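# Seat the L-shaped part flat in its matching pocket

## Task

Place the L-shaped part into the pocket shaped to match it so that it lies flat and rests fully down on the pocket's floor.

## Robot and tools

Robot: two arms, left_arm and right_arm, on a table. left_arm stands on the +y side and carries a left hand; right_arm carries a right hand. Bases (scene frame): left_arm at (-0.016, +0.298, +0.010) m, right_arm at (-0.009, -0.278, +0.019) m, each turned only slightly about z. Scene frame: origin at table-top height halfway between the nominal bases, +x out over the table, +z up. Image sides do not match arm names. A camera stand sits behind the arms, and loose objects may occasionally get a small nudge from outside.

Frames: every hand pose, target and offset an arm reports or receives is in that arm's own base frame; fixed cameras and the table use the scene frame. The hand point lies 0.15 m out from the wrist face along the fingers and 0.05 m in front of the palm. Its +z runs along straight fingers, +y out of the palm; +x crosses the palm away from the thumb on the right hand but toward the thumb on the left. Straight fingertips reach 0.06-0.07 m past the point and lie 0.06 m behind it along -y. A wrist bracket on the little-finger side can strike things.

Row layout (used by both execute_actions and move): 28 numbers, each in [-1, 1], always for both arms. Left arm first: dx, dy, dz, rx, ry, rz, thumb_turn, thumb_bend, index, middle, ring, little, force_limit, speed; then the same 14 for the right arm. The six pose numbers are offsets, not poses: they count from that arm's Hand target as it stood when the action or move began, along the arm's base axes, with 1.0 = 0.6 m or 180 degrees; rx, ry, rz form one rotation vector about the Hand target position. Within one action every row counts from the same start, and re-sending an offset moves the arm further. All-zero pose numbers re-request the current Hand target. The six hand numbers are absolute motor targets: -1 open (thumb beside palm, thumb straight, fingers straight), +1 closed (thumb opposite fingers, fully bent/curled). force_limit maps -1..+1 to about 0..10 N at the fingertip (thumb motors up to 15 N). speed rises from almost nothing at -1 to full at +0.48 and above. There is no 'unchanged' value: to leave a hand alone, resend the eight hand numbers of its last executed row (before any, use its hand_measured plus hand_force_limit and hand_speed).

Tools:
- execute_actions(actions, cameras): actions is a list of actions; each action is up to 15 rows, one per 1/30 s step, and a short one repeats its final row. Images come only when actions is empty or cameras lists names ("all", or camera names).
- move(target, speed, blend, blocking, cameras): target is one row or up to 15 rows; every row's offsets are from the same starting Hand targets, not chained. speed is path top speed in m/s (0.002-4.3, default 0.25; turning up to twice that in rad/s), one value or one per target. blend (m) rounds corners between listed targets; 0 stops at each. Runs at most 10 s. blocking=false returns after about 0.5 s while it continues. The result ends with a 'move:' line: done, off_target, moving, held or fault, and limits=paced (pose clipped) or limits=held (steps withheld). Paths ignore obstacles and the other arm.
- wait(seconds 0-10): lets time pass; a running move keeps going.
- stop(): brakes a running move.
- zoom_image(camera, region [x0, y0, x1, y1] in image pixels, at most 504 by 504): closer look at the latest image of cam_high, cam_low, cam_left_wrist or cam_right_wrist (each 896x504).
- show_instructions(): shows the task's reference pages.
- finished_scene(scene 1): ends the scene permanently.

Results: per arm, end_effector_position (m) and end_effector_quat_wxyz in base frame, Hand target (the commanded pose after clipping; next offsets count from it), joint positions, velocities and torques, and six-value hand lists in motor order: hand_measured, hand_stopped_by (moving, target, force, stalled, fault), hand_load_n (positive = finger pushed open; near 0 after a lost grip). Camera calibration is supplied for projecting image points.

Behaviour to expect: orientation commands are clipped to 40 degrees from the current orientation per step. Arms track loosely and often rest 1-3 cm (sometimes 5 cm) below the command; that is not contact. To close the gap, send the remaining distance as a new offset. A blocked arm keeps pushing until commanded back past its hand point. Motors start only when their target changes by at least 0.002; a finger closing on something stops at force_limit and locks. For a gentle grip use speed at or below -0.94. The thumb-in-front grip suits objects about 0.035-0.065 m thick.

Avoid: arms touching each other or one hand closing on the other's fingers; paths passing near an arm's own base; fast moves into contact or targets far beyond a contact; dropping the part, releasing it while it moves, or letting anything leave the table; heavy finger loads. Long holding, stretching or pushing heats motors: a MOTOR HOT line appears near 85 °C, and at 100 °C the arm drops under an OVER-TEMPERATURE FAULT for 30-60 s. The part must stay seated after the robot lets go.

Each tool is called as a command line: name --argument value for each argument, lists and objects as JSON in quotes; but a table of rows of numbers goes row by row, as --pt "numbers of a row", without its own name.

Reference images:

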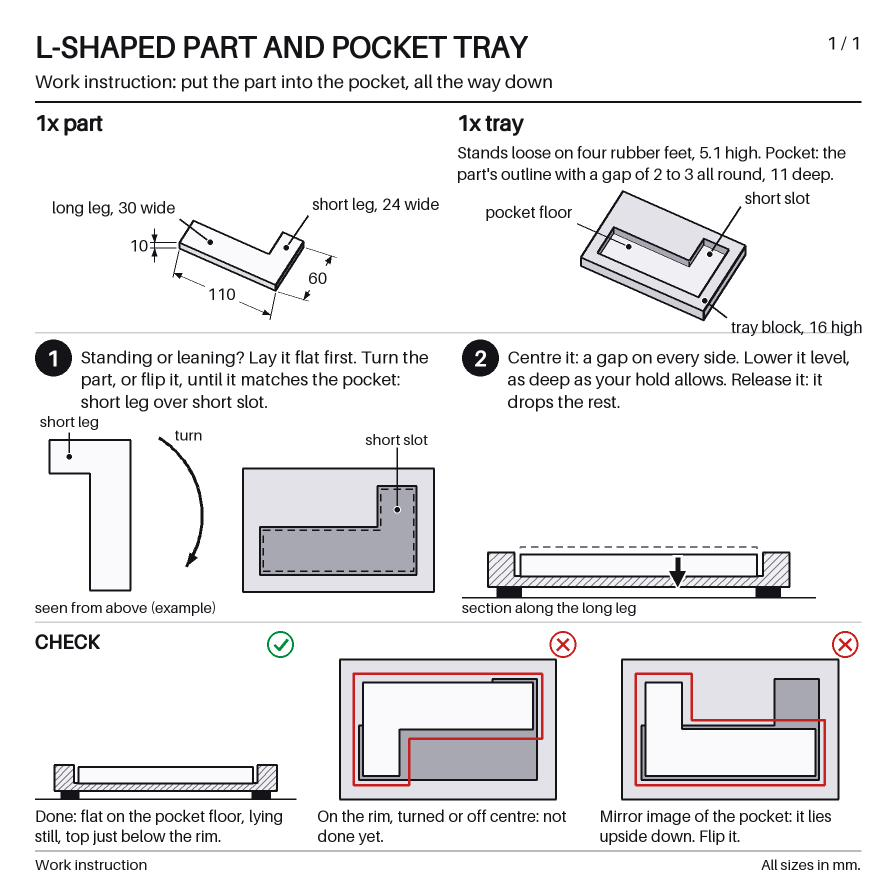

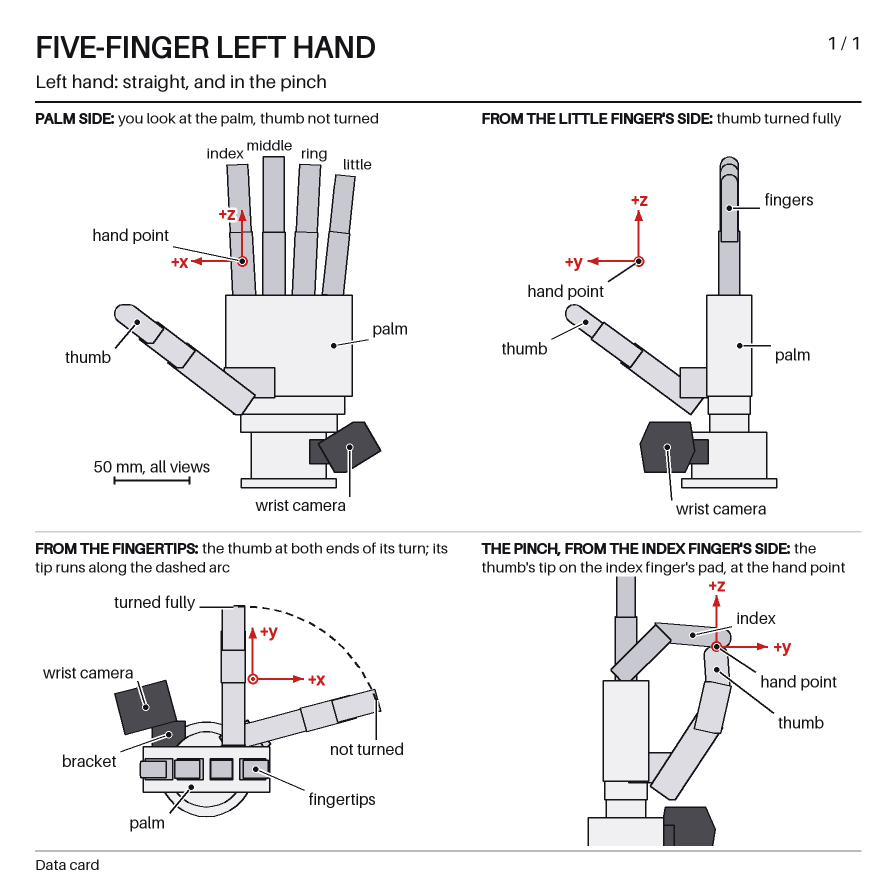

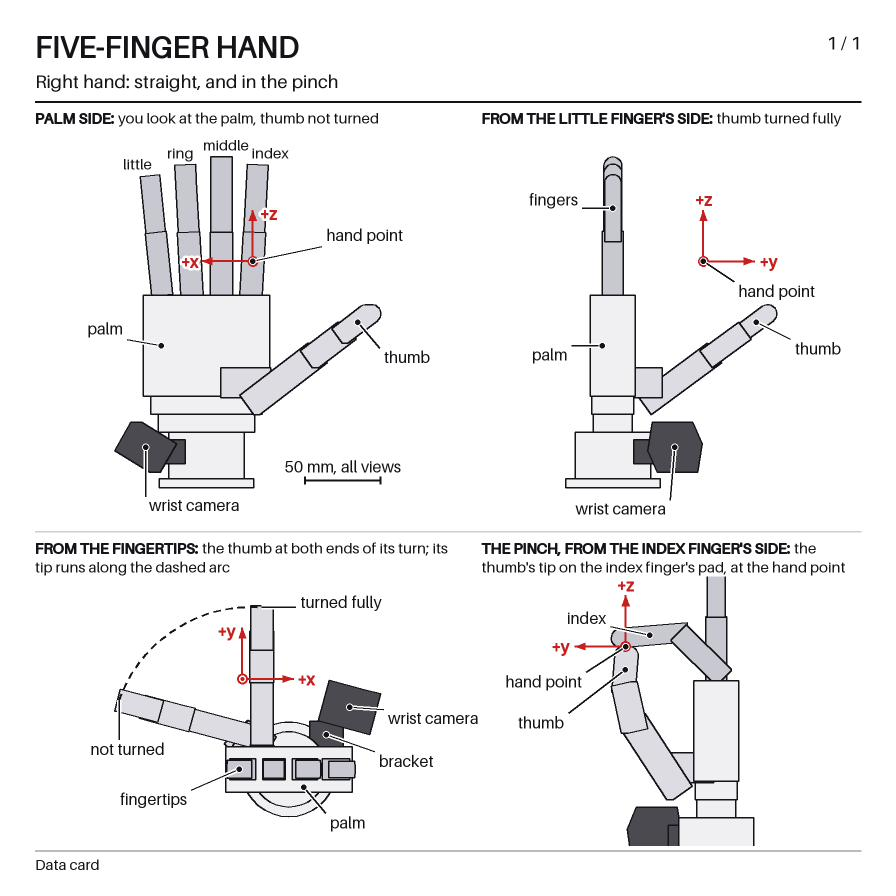

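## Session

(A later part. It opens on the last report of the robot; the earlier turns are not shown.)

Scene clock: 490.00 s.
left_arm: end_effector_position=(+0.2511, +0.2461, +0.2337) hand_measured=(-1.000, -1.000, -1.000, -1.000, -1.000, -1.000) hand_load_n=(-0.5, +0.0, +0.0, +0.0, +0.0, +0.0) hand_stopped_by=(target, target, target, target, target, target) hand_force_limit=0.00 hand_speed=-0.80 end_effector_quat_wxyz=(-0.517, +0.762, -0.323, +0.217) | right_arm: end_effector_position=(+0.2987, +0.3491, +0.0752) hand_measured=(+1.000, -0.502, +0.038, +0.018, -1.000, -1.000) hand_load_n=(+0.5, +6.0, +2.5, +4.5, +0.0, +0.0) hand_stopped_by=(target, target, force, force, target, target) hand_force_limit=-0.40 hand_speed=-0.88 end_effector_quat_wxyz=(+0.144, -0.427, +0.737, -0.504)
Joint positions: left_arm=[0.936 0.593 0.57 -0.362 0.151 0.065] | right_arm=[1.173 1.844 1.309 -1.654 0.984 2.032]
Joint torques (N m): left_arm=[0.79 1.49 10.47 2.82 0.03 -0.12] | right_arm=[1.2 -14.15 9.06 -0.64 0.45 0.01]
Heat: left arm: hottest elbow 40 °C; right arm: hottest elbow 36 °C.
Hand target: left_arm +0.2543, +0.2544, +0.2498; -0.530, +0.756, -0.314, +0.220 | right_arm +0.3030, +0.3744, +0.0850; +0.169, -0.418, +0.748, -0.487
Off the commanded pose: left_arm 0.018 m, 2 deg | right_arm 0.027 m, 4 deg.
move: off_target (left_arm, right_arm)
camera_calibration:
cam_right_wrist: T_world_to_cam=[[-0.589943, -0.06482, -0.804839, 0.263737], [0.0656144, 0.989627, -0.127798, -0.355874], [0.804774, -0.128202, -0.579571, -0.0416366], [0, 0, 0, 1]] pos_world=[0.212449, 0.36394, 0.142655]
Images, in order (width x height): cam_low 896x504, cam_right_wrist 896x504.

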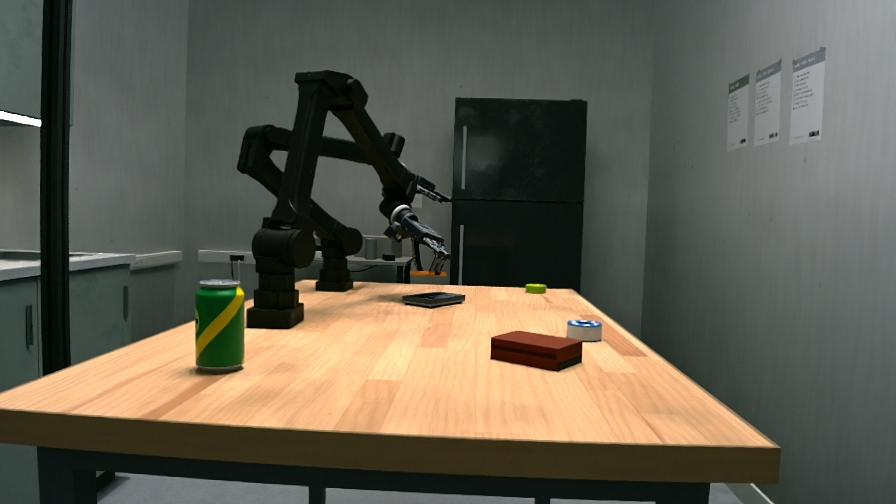

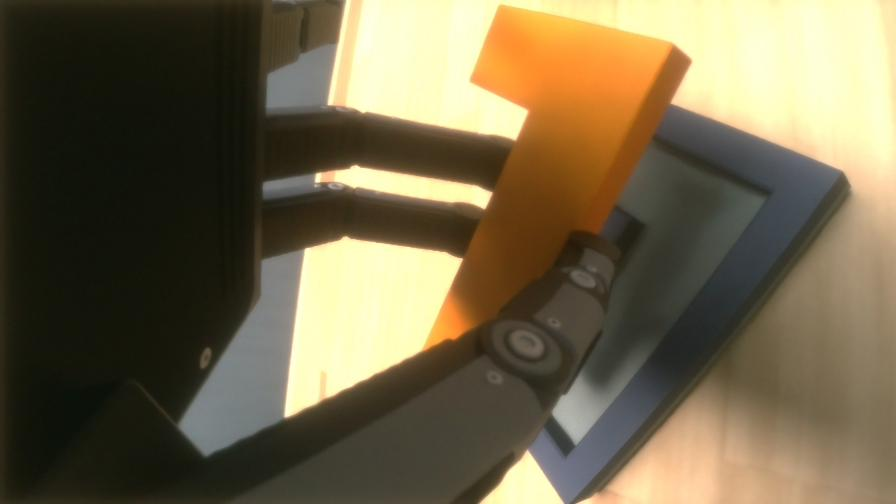

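move --target '[0,0,0,0,0,0,-1,-1,-1,-1,-1,-1,0,-0.8,0.007,0.0258,-0.05,0.0204,0.0038,0,1,-0.5,0.15,0.15,-1,-1,-0.4,-0.88]' --speed 0.08 --cameras '["cam_low","cam_right_wrist","cam_high"]'

zoom_image --camera "cam_right_wrist" --region '[440, 0, 896, 456]'

zoom_image --camera "cam_low" --region '[380, 230, 500, 325]'

zoom_image --camera "cam_high" --region '[370, 90, 490, 190]'

Scene clock: 536.80 s.
left_arm: end_effector_position=(+0.2511, +0.2461, +0.2337) hand_measured=(-1.000, -1.000, -1.000, -1.000, -1.000, -1.000) hand_load_n=(-0.5, +0.0, +0.0, +0.0, +0.0, +0.0) hand_stopped_by=(target, target, target, target, target, target) hand_force_limit=0.00 hand_speed=-0.80 end_effector_quat_wxyz=(-0.517, +0.762, -0.323, +0.217) | right_arm: end_effector_position=(+0.3037, +0.3721, +0.0488) hand_measured=(+1.000, -0.502, +0.038, +0.018, -1.000, -1.000) hand_load_n=(+0.5, +6.5, +3.0, +4.5, +0.0, +0.0) hand_stopped_by=(target, target, force, force, target, target) hand_force_limit=-0.40 hand_speed=-0.88 end_effector_quat_wxyz=(+0.165, -0.416, +0.760, -0.472)
Joint positions: left_arm=[0.936 0.593 0.57 -0.362 0.151 0.065] | right_arm=[1.173 1.876 1.309 -1.52 0.957 2.015]
Joint torques (N m): left_arm=[0.79 1.49 10.47 2.82 0.03 -0.12] | right_arm=[0.56 -14.68 8.12 -0.35 0.44 -0.22]
Heat: left arm: hottest elbow 41 °C; right arm: hottest elbow 37 °C.
Hand target: left_arm +0.2543, +0.2544, +0.2498; -0.530, +0.756, -0.314, +0.220 | right_arm +0.3072, +0.3898, +0.0551; +0.178, -0.415, +0.765, -0.460
Off the commanded pose: left_arm 0.018 m, 2 deg | right_arm 0.019 m, 2 deg.
move: off_target (left_arm, right_arm)
camera_calibration:
cam_right_wrist: T_world_to_cam=[[-0.582968, 0.0127384, -0.812396, 0.216433], [0.0724318, 0.996711, -0.036348, -0.391414], [0.80926, -0.080033, -0.581973, -0.0771592], [0, 0, 0, 1]] pos_world=[0.216966, 0.381194, 0.116698]
Images, in order (width x height): cam_high 896x504, cam_low 896x504, cam_right_wrist 896x504.

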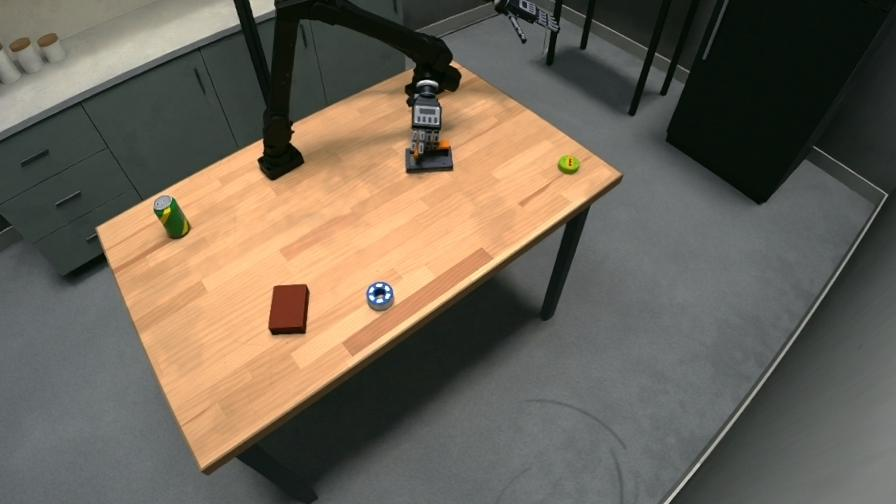

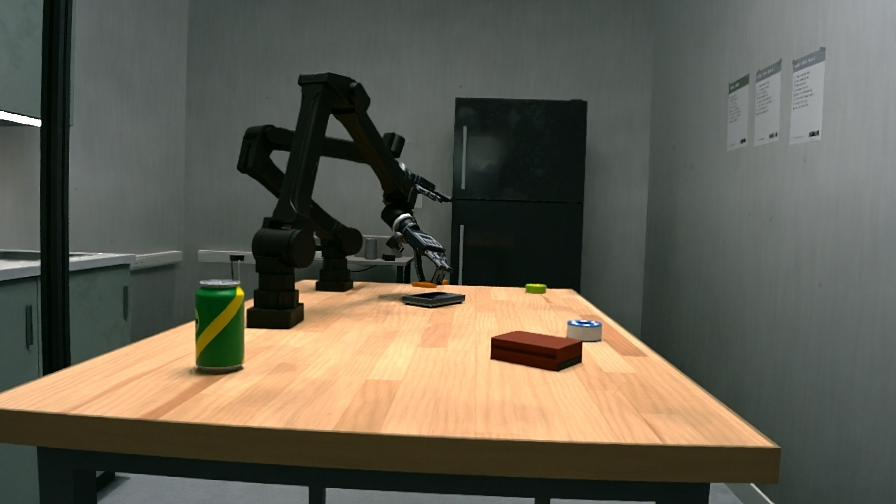

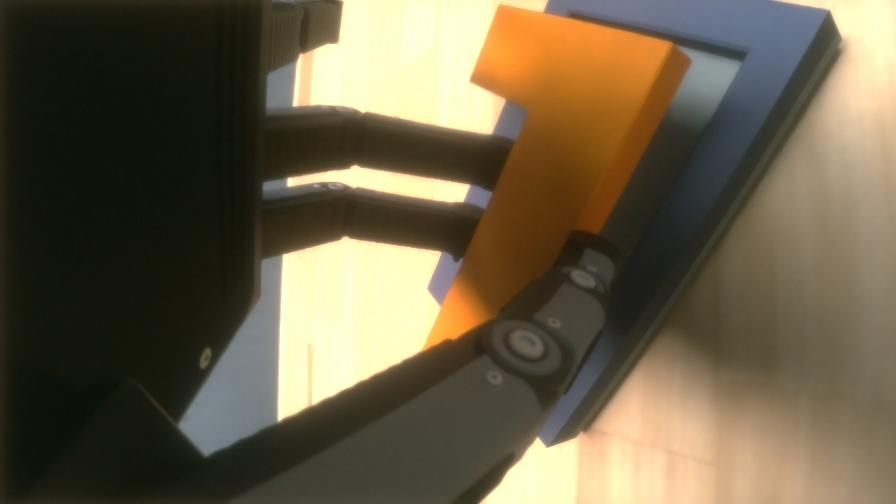

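Scaled by 1.105 from the camera's 896x504 image, which has a finer 1280x720 frame.

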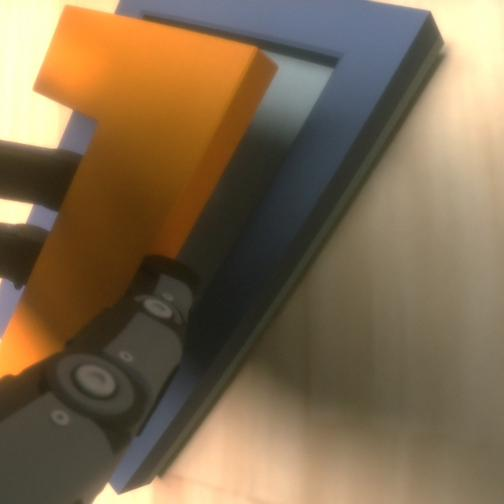

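Scaled by 4.200 from the camera's 896x504 image, which has a finer 1280x720 frame.

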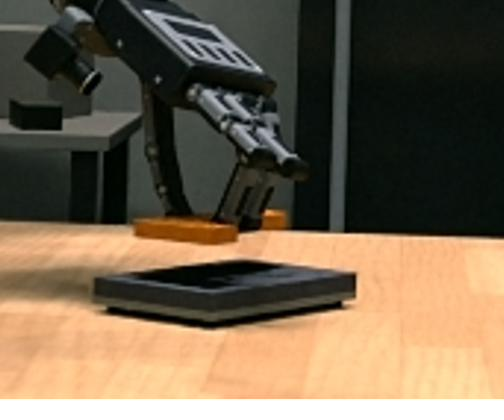

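Scaled by 4.200 from the camera's 896x504 image, which has a finer 1280x720 frame.

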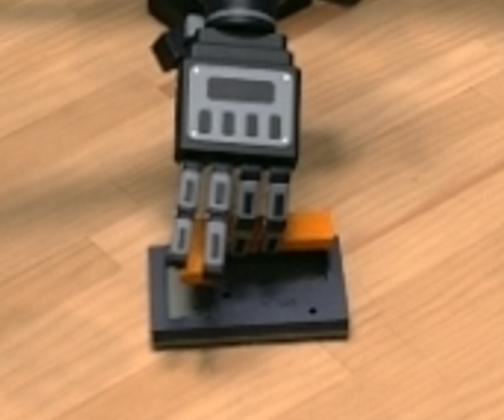

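zoom_image --camera "cam_low" --region '[400, 272, 470, 312]'

Scaled by 7.200 from the camera's 896x504 image, which has a finer 1280x720 frame.

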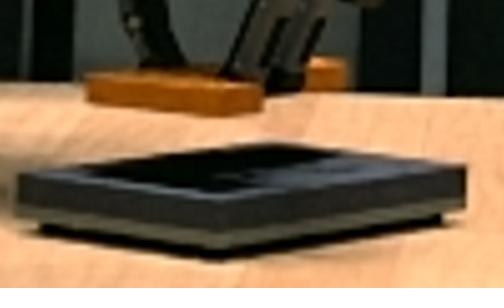

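move --target '[0,0,0,0,0,0,-1,-1,-1,-1,-1,-1,0,-0.8,-0.0013,-0.0142,-0.03,0.0073,0.0129,0.0038,1,-0.5,0.15,0.15,-1,-1,-0.4,-0.88]' --speed 0.06 --cameras '["cam_low","cam_right_wrist","cam_high"]'

zoom_image --camera "cam_right_wrist" --region '[440, 0, 896, 456]'

zoom_image --camera "cam_low" --region '[400, 272, 470, 312]'

Scene clock: 630.87 s.
left_arm: end_effector_position=(+0.2511, +0.2461, +0.2337) hand_measured=(-1.000, -1.000, -1.000, -1.000, -1.000, -1.000) hand_load_n=(-0.5, +0.0, +0.0, +0.0, +0.0, +0.0) hand_stopped_by=(target, target, target, target, target, target) hand_force_limit=0.00 hand_speed=-0.80 end_effector_quat_wxyz=(-0.517, +0.762, -0.323, +0.217) | right_arm: end_effector_position=(+0.3018, +0.3850, +0.0337) hand_measured=(+1.000, -0.502, +0.038, +0.018, -1.000, -1.000) hand_load_n=(+0.5, +6.5, +3.0, +5.0, +0.0, -0.5) hand_stopped_by=(target, target, force, force, target, target) hand_force_limit=-0.40 hand_speed=-0.88 end_effector_quat_wxyz=(+0.170, -0.430, +0.767, -0.445)
Joint positions: left_arm=[0.936 0.593 0.57 -0.362 0.151 0.065] | right_arm=[1.173 1.875 1.291 -1.408 0.929 1.934]
Joint torques (N m): left_arm=[0.79 1.49 10.47 2.81 0.03 -0.12] | right_arm=[-1.14 -16.09 5.05 -0.27 0.49 -0.27]
Heat: left arm: hottest elbow 41 °C; right arm: hottest elbow 36 °C.
Hand target: left_arm +0.2543, +0.2544, +0.2498; -0.530, +0.756, -0.314, +0.220 | right_arm +0.3065, +0.3814, +0.0371; +0.170, -0.427, +0.771, -0.441
Off the commanded pose: left_arm 0.018 m, 2 deg | right_arm 0.007 m, 1 deg.
move: off_target (left_arm)
camera_calibration:
cam_right_wrist: T_world_to_cam=[[-0.609205, 0.0318378, -0.792374, 0.202637], [0.0422487, 0.999078, 0.00766095, -0.397998], [0.791887, -0.0288097, -0.609988, -0.0968998], [0, 0, 0, 1]] pos_world=[0.216996, 0.388388, 0.104506]
Images, in order (width x height): cam_high 896x504, cam_low 896x504, cam_right_wrist 896x504.

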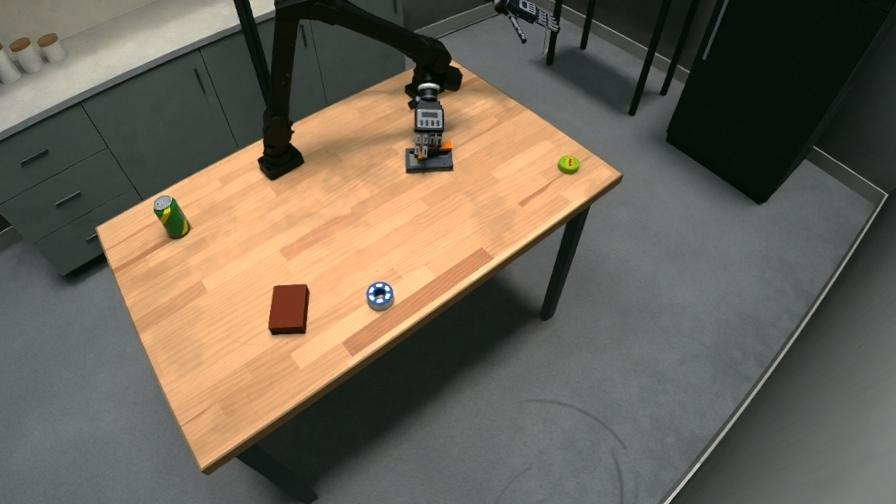

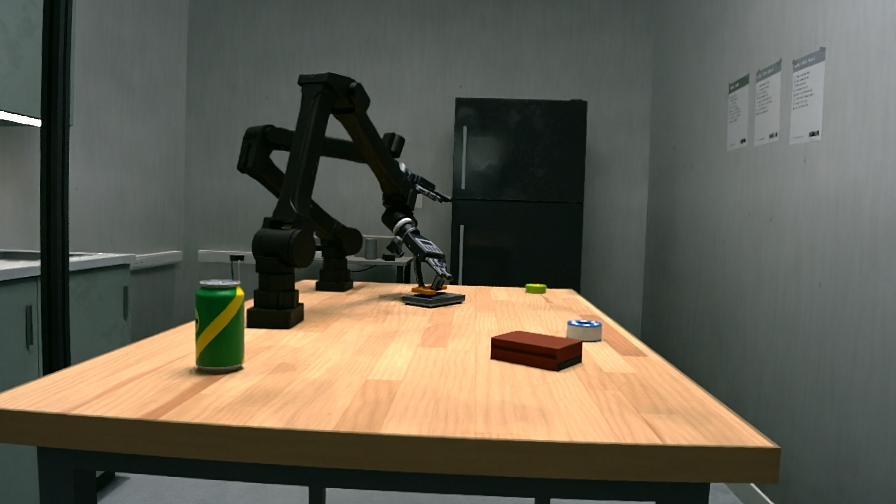

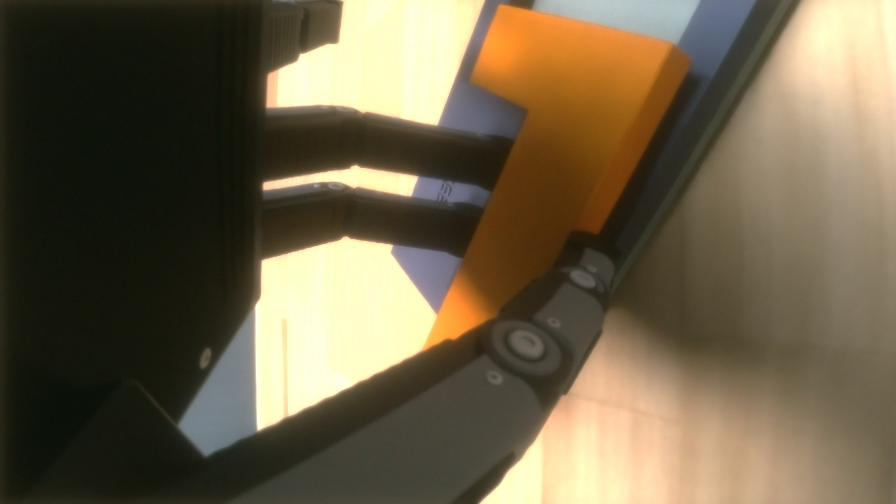

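Scaled by 1.105 from the camera's 896x504 image, which has a finer 1280x720 frame.

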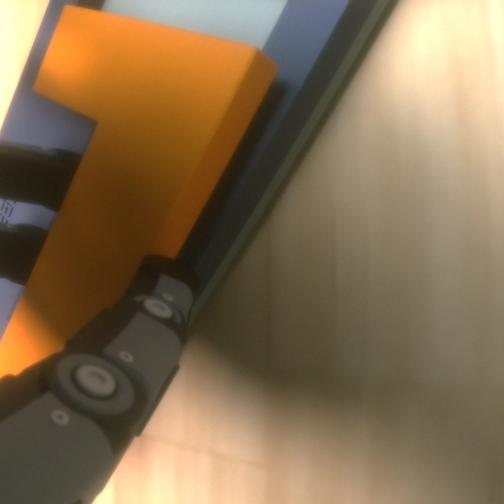

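Scaled by 7.200 from the camera's 896x504 image, which has a finer 1280x720 frame.

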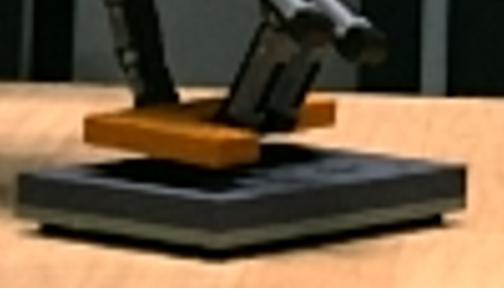

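zoom_image --camera "cam_high" --region '[390, 110, 470, 180]'

Scaled by 6.300 from the camera's 896x504 image, which has a finer 1280x720 frame.

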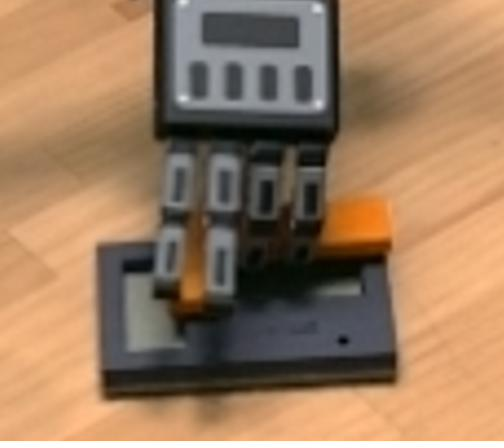

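move --target '[0,0,0,0,0,0,-1,-1,-1,-1,-1,-1,0,-0.8,0.0017,-0.036,0.007,0,0,-0.0055,1,-0.5,0.15,0.15,-1,-1,-0.4,-0.88]' --speed 0.06 --cameras '["cam_low","cam_right_wrist","cam_high"]'

zoom_image --camera "cam_right_wrist" --region '[440, 0, 896, 456]'

zoom_image --camera "cam_low" --region '[400, 272, 470, 312]'

zoom_image --camera "cam_high" --region '[390, 110, 470, 180]'

Scene clock: 649.50 s.
left_arm: end_effector_position=(+0.2511, +0.2461, +0.2337) hand_measured=(-1.000, -1.000, -1.000, -1.000, -1.000, -1.000) hand_load_n=(-0.5, +0.0, +0.0, +0.0, +0.0, +0.0) hand_stopped_by=(target, target, target, target, target, target) hand_force_limit=0.00 hand_speed=-0.80 end_effector_quat_wxyz=(-0.517, +0.762, -0.323, +0.217) | right_arm: end_effector_position=(+0.3040, +0.3633, +0.0391) hand_measured=(+1.000, -0.502, +0.038, +0.018, -1.000, -1.000) hand_load_n=(+0.5, +6.0, +2.5, +5.0, +0.0, +0.0) hand_stopped_by=(target, target, force, force, target, target) hand_force_limit=-0.40 hand_speed=-0.88 end_effector_quat_wxyz=(+0.166, -0.423, +0.772, -0.445)
Joint positions: left_arm=[0.936 0.593 0.57 -0.362 0.151 0.065] | right_arm=[1.149 1.829 1.238 -1.394 0.929 1.928]
Joint torques (N m): left_arm=[0.79 1.49 10.47 2.82 0.03 -0.12] | right_arm=[-1.14 -15.5 4.98 -0.27 0.56 -0.19]
Heat: left arm: hottest elbow 42 °C; right arm: hottest shoulder 36 °C.
Hand target: left_arm +0.2543, +0.2544, +0.2498; -0.530, +0.756, -0.314, +0.220 | right_arm +0.3074, +0.3597, +0.0413; +0.166, -0.420, +0.774, -0.443
Off the commanded pose: left_arm 0.018 m, 2 deg | right_arm 0.005 m, 1 deg.
move: off_target (left_arm)
camera_calibration:
cam_right_wrist: T_world_to_cam=[[-0.608779, 0.0461437, -0.791996, 0.203562], [0.062146, 0.998013, 0.0103773, -0.38232], [0.790902, -0.0429019, -0.610437, -0.0905588], [0, 0, 0, 1]] pos_world=[0.219307, 0.368283, 0.109907]
Images, in order (width x height): cam_high 896x504, cam_low 896x504, cam_right_wrist 896x504.

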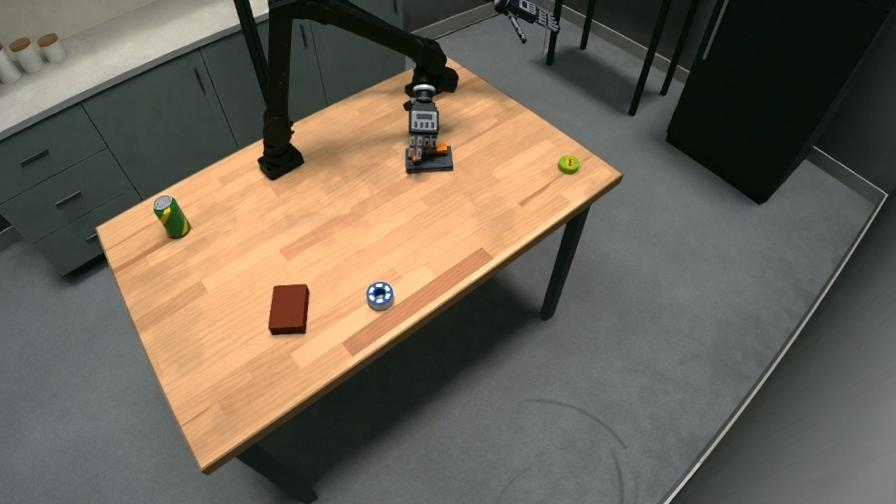

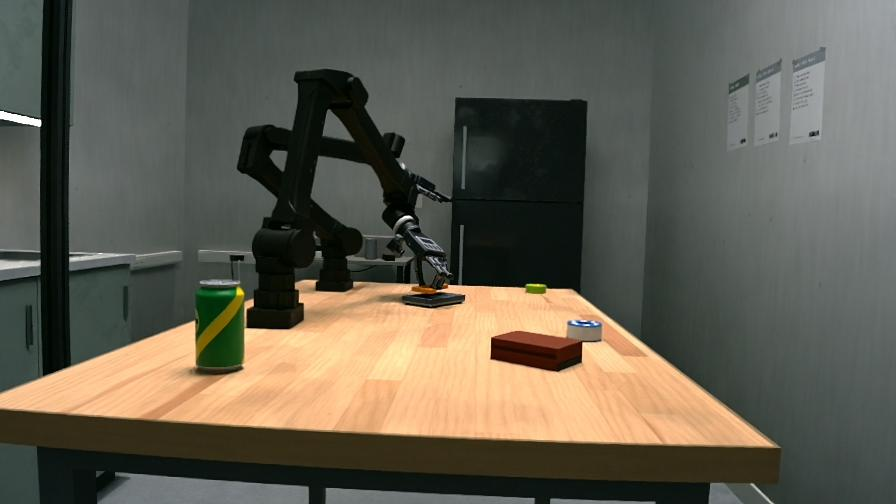

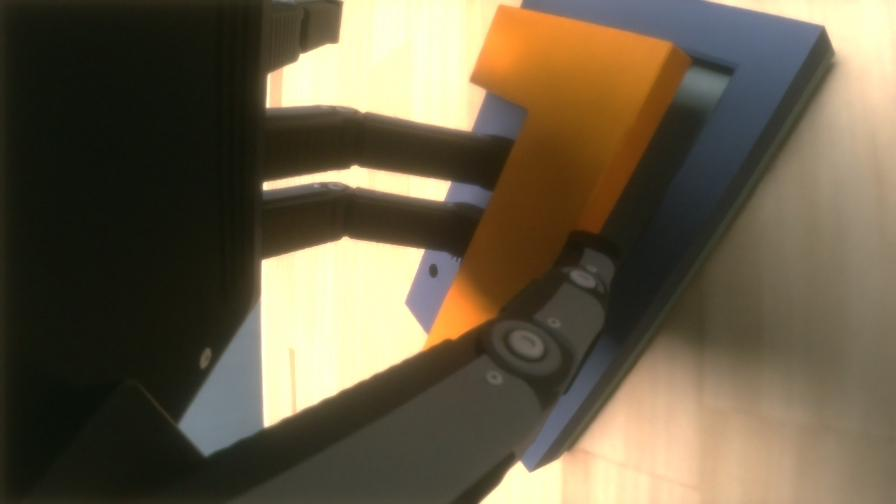

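Scaled by 1.105 from the camera's 896x504 image, which has a finer 1280x720 frame.

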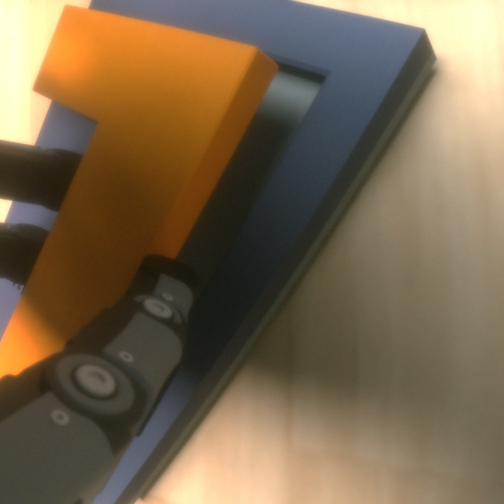

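Scaled by 7.200 from the camera's 896x504 image, which has a finer 1280x720 frame.

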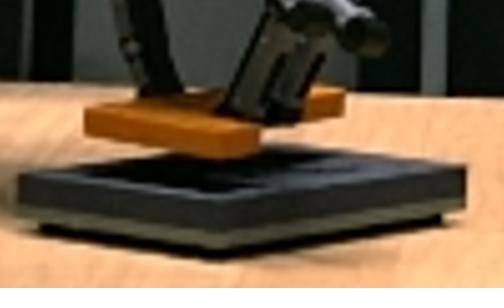

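Scaled by 6.300 from the camera's 896x504 image, which has a finer 1280x720 frame.

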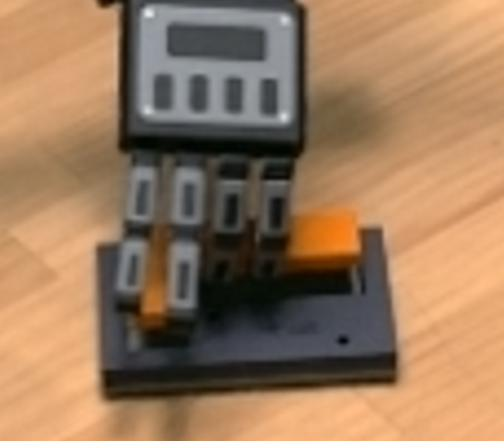

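move --target '[0,0,0,0,0,0,-1,-1,-1,-1,-1,-1,0,-0.8,-0.0013,-0.001,-0.016,0,0,0,1,-0.5,0.15,0.15,-1,-1,-0.4,-0.88]' --speed 0.04 --cameras '["cam_low","cam_right_wrist","cam_high"]'

zoom_image --camera "cam_right_wrist" --region '[440, 0, 896, 456]'

zoom_image --camera "cam_low" --region '[400, 272, 470, 312]'

zoom_image --camera "cam_high" --region '[390, 110, 470, 180]'

Scene clock: 671.97 s.
left_arm: end_effector_position=(+0.2511, +0.2461, +0.2337) hand_measured=(-1.000, -1.000, -1.000, -1.000, -1.000, -1.000) hand_load_n=(-0.5, +0.0, +0.0, +0.0, +0.0, +0.0) hand_stopped_by=(target, target, target, target, target, target) hand_force_limit=0.00 hand_speed=-0.80 end_effector_quat_wxyz=(-0.517, +0.762, -0.323, +0.217) | right_arm: end_effector_position=(+0.3041, +0.3635, +0.0349) hand_measured=(+1.000, -0.502, +0.038, +0.018, -1.000, -1.000) hand_load_n=(+0.5, +6.0, +3.0, +5.0, +0.0, +0.0) hand_stopped_by=(target, target, force, force, target, target) hand_force_limit=-0.40 hand_speed=-0.88 end_effector_quat_wxyz=(+0.170, -0.421, +0.774, -0.442)
Joint positions: left_arm=[0.936 0.593 0.57 -0.362 0.151 0.065] | right_arm=[1.149 1.829 1.227 -1.371 0.929 1.927]
Joint torques (N m): left_arm=[0.79 1.49 10.47 2.82 0.03 -0.12] | right_arm=[-0.85 -14.27 4.93 -0.24 0.53 -0.2]
Heat: left arm: hottest elbow 42 °C; right arm: hottest shoulder 36 °C.
Hand target: left_arm +0.2543, +0.2544, +0.2498; -0.530, +0.756, -0.314, +0.220 | right_arm +0.3067, +0.3593, +0.0317; +0.166, -0.420, +0.774, -0.443
Off the commanded pose: left_arm 0.018 m, 2 deg | right_arm 0.006 m, 0 deg.
move: off_target (left_arm)
camera_calibration:
cam_right_wrist: T_world_to_cam=[[-0.605033, 0.054442, -0.794337, 0.196289], [0.0618469, 0.997859, 0.0212832, -0.382708], [0.793795, -0.0362502, -0.607105, -0.0966046], [0, 0, 0, 1]] pos_world=[0.219115, 0.367701, 0.105416]
Images, in order (width x height): cam_high 896x504, cam_low 896x504, cam_right_wrist 896x504.

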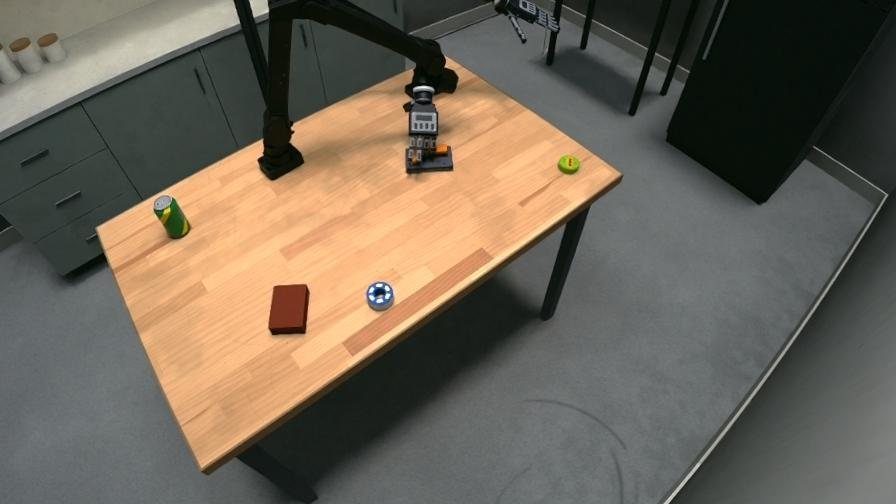

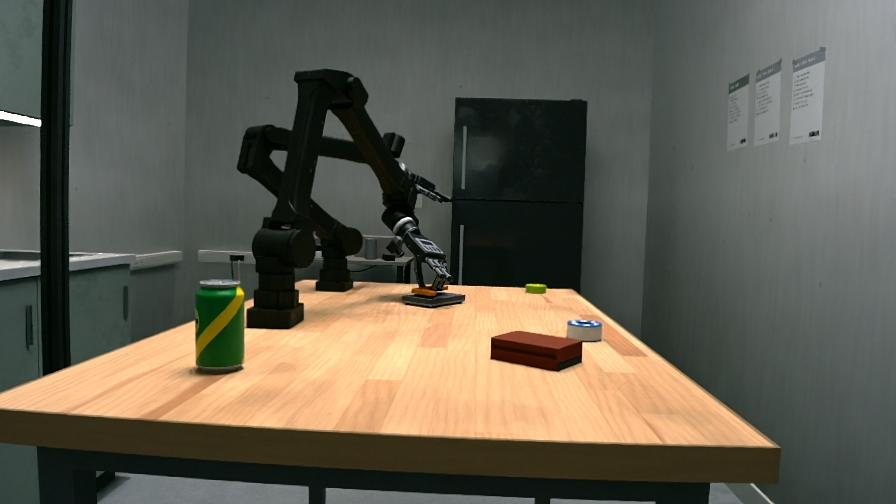

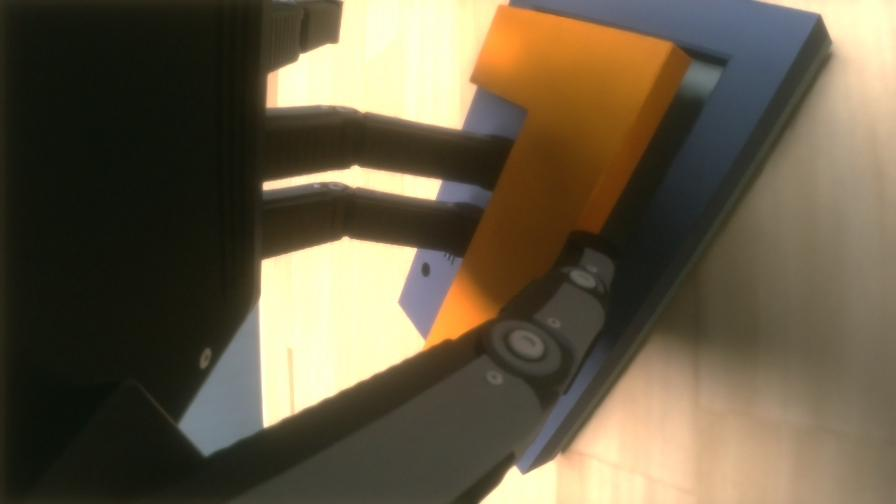

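Scaled by 1.105 from the camera's 896x504 image, which has a finer 1280x720 frame.

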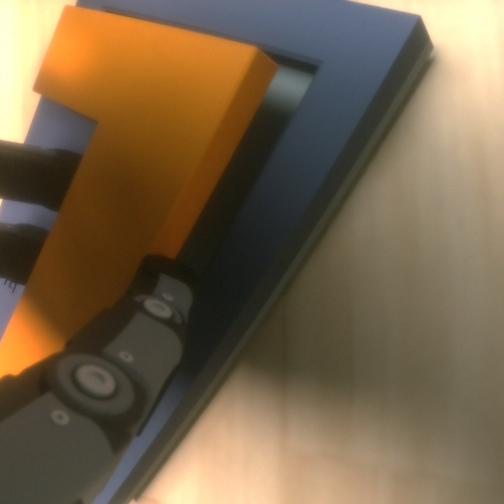

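Scaled by 7.200 from the camera's 896x504 image, which has a finer 1280x720 frame.

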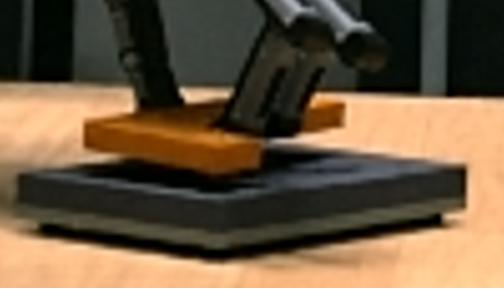

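Scaled by 6.300 from the camera's 896x504 image, which has a finer 1280x720 frame.

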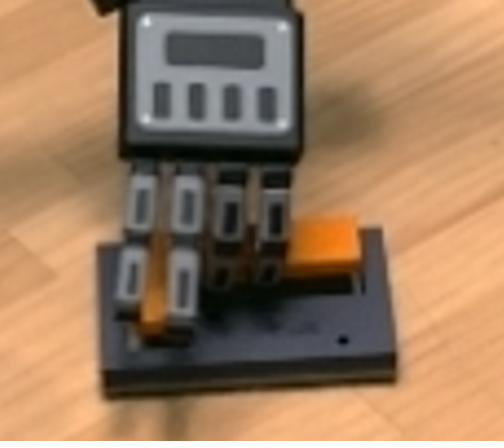

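move --target '[0,0,0,0,0,0,-1,-1,-1,-1,-1,-1,0,-0.8,-0.003,-0.0035,-0.0125,0,0,0,1,-0.5,0.15,0.15,-1,-1,-0.4,-0.88]' --speed 0.04 --cameras '["cam_low","cam_right_wrist","cam_high"]'

zoom_image --camera "cam_right_wrist" --region '[440, 0, 896, 456]'

zoom_image --camera "cam_low" --region '[400, 272, 470, 312]'

zoom_image --camera "cam_high" --region '[390, 110, 470, 180]'

Scene clock: 693.47 s.
left_arm: end_effector_position=(+0.2511, +0.2461, +0.2337) hand_measured=(-1.000, -1.000, -1.000, -1.000, -1.000, -1.000) hand_load_n=(-0.5, +0.0, +0.0, +0.0, +0.0, +0.0) hand_stopped_by=(target, target, target, target, target, target) hand_force_limit=0.00 hand_speed=-0.80 end_effector_quat_wxyz=(-0.517, +0.762, -0.323, +0.217) | right_arm: end_effector_position=(+0.3030, +0.3613, +0.0300) hand_measured=(+1.000, -0.502, +0.038, +0.018, -1.000, -1.000) hand_load_n=(+0.5, +6.0, +3.0, +5.0, +0.0, -0.5) hand_stopped_by=(target, target, force, force, target, target) hand_force_limit=-0.40 hand_speed=-0.88 end_effector_quat_wxyz=(+0.171, -0.420, +0.774, -0.441)
Joint positions: left_arm=[0.936 0.593 0.57 -0.362 0.151 0.065] | right_arm=[1.149 1.829 1.212 -1.352 0.929 1.927]
Joint torques (N m): left_arm=[0.79 1.49 10.47 2.82 0.03 -0.13] | right_arm=[-0.5 -13.63 4.89 -0.13 0.51 -0.18]
Heat: left arm: hottest elbow 42 °C; right arm: hottest shoulder 36 °C.
Hand target: left_arm +0.2543, +0.2544, +0.2498; -0.530, +0.756, -0.314, +0.220 | right_arm +0.3049, +0.3571, +0.0241; +0.166, -0.420, +0.774, -0.443
Off the commanded pose: left_arm 0.018 m, 2 deg | right_arm 0.007 m, 1 deg.
move: off_target (left_arm)
camera_calibration:
cam_right_wrist: T_world_to_cam=[[-0.603865, 0.0571586, -0.795035, 0.190554], [0.0618045, 0.99778, 0.0247916, -0.380354], [0.794687, -0.034166, -0.606057, -0.099839], [0, 0, 0, 1]] pos_world=[0.217917, 0.365206, 0.100419]
Images, in order (width x height): cam_high 896x504, cam_low 896x504, cam_right_wrist 896x504.

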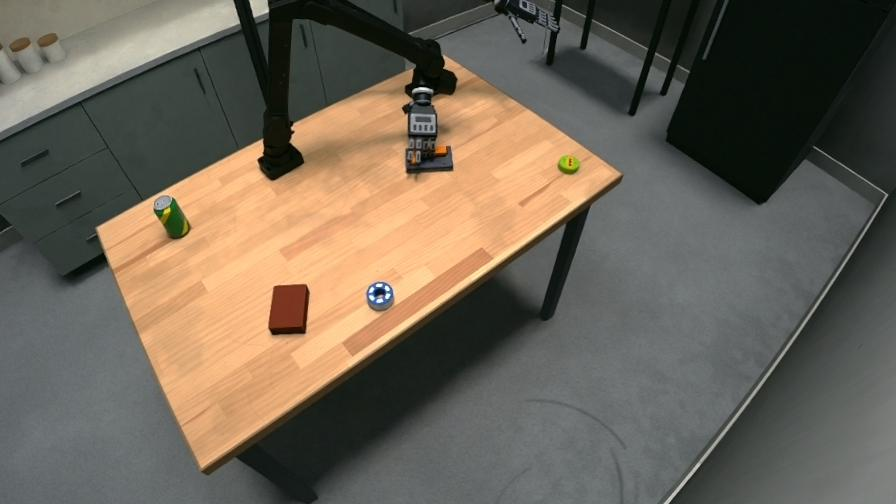

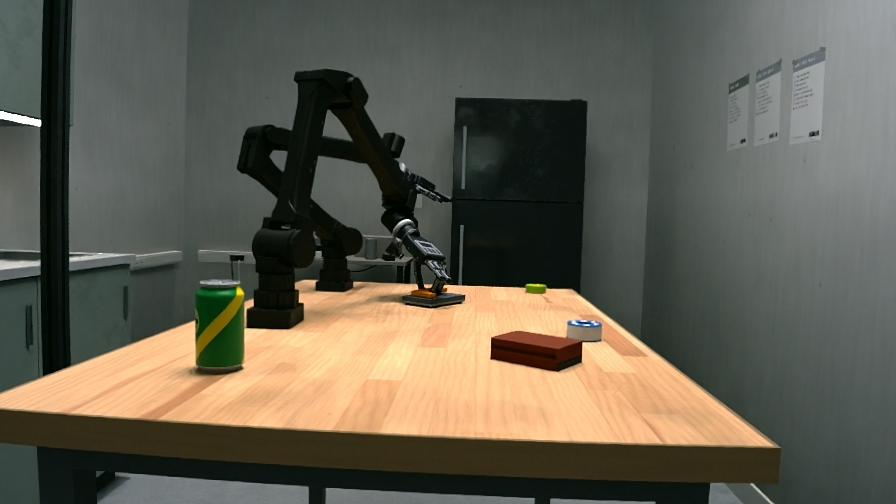

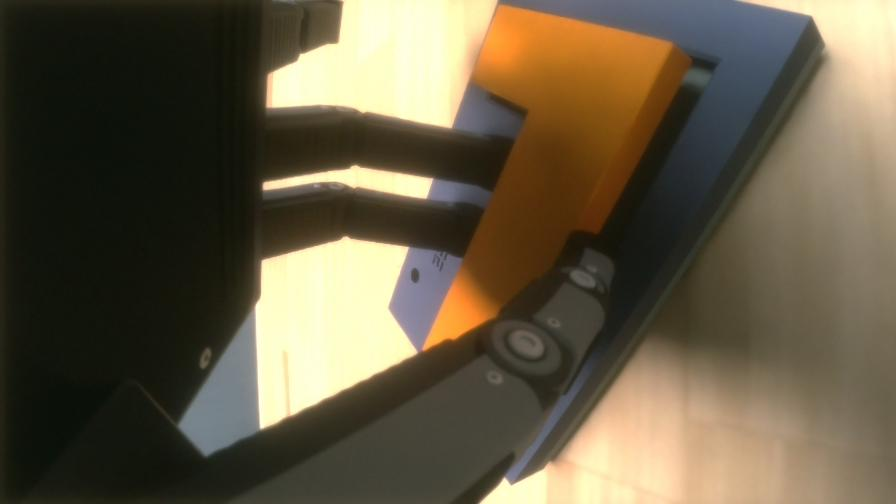

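Scaled by 1.105 from the camera's 896x504 image, which has a finer 1280x720 frame.

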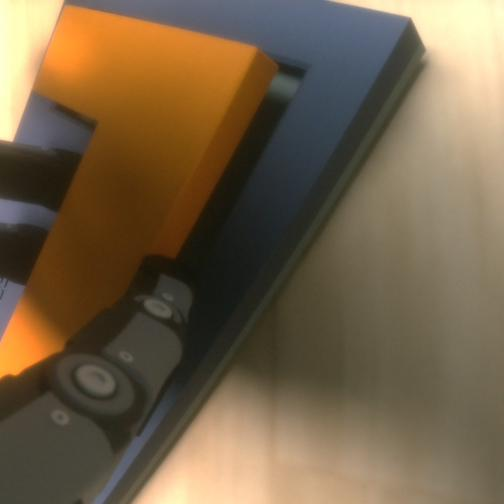

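Scaled by 7.200 from the camera's 896x504 image, which has a finer 1280x720 frame.

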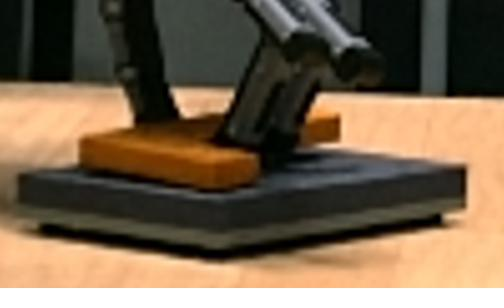

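Scaled by 6.300 from the camera's 896x504 image, which has a finer 1280x720 frame.

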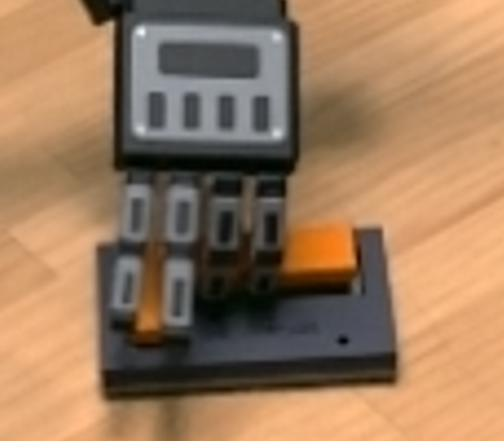

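zoom_image --camera "cam_high" --region '[402, 140, 457, 175]'

zoom_image --camera "cam_right_wrist" --region '[560, 20, 760, 240]'

zoom_image --camera "cam_right_wrist" --region '[380, 0, 600, 240]'

Scaled by 9.164 from the camera's 896x504 image, which has a finer 1280x720 frame.

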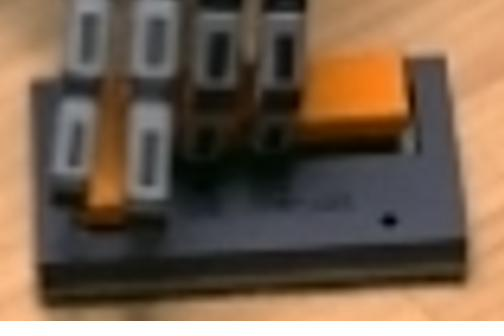

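Scaled by 2.291 from the camera's 896x504 image, which has a finer 1280x720 frame.

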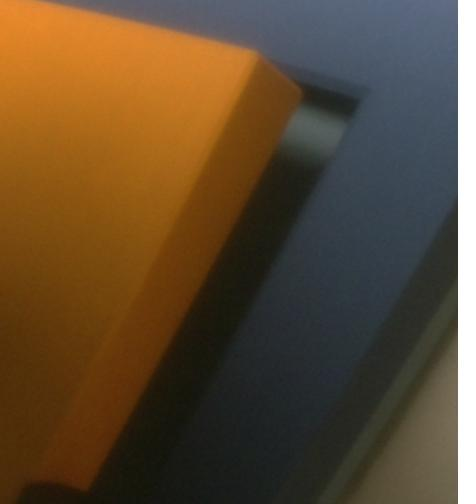

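Scaled by 2.100 from the camera's 896x504 image, which has a finer 1280x720 frame.

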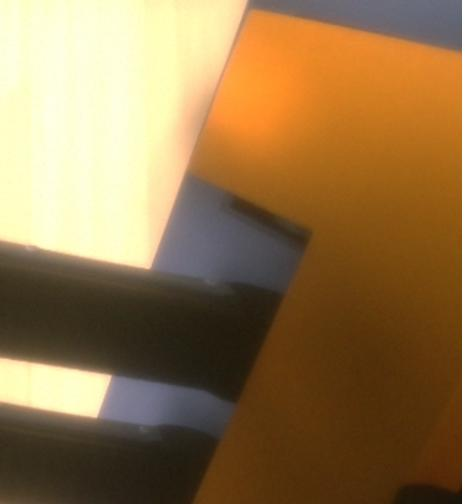

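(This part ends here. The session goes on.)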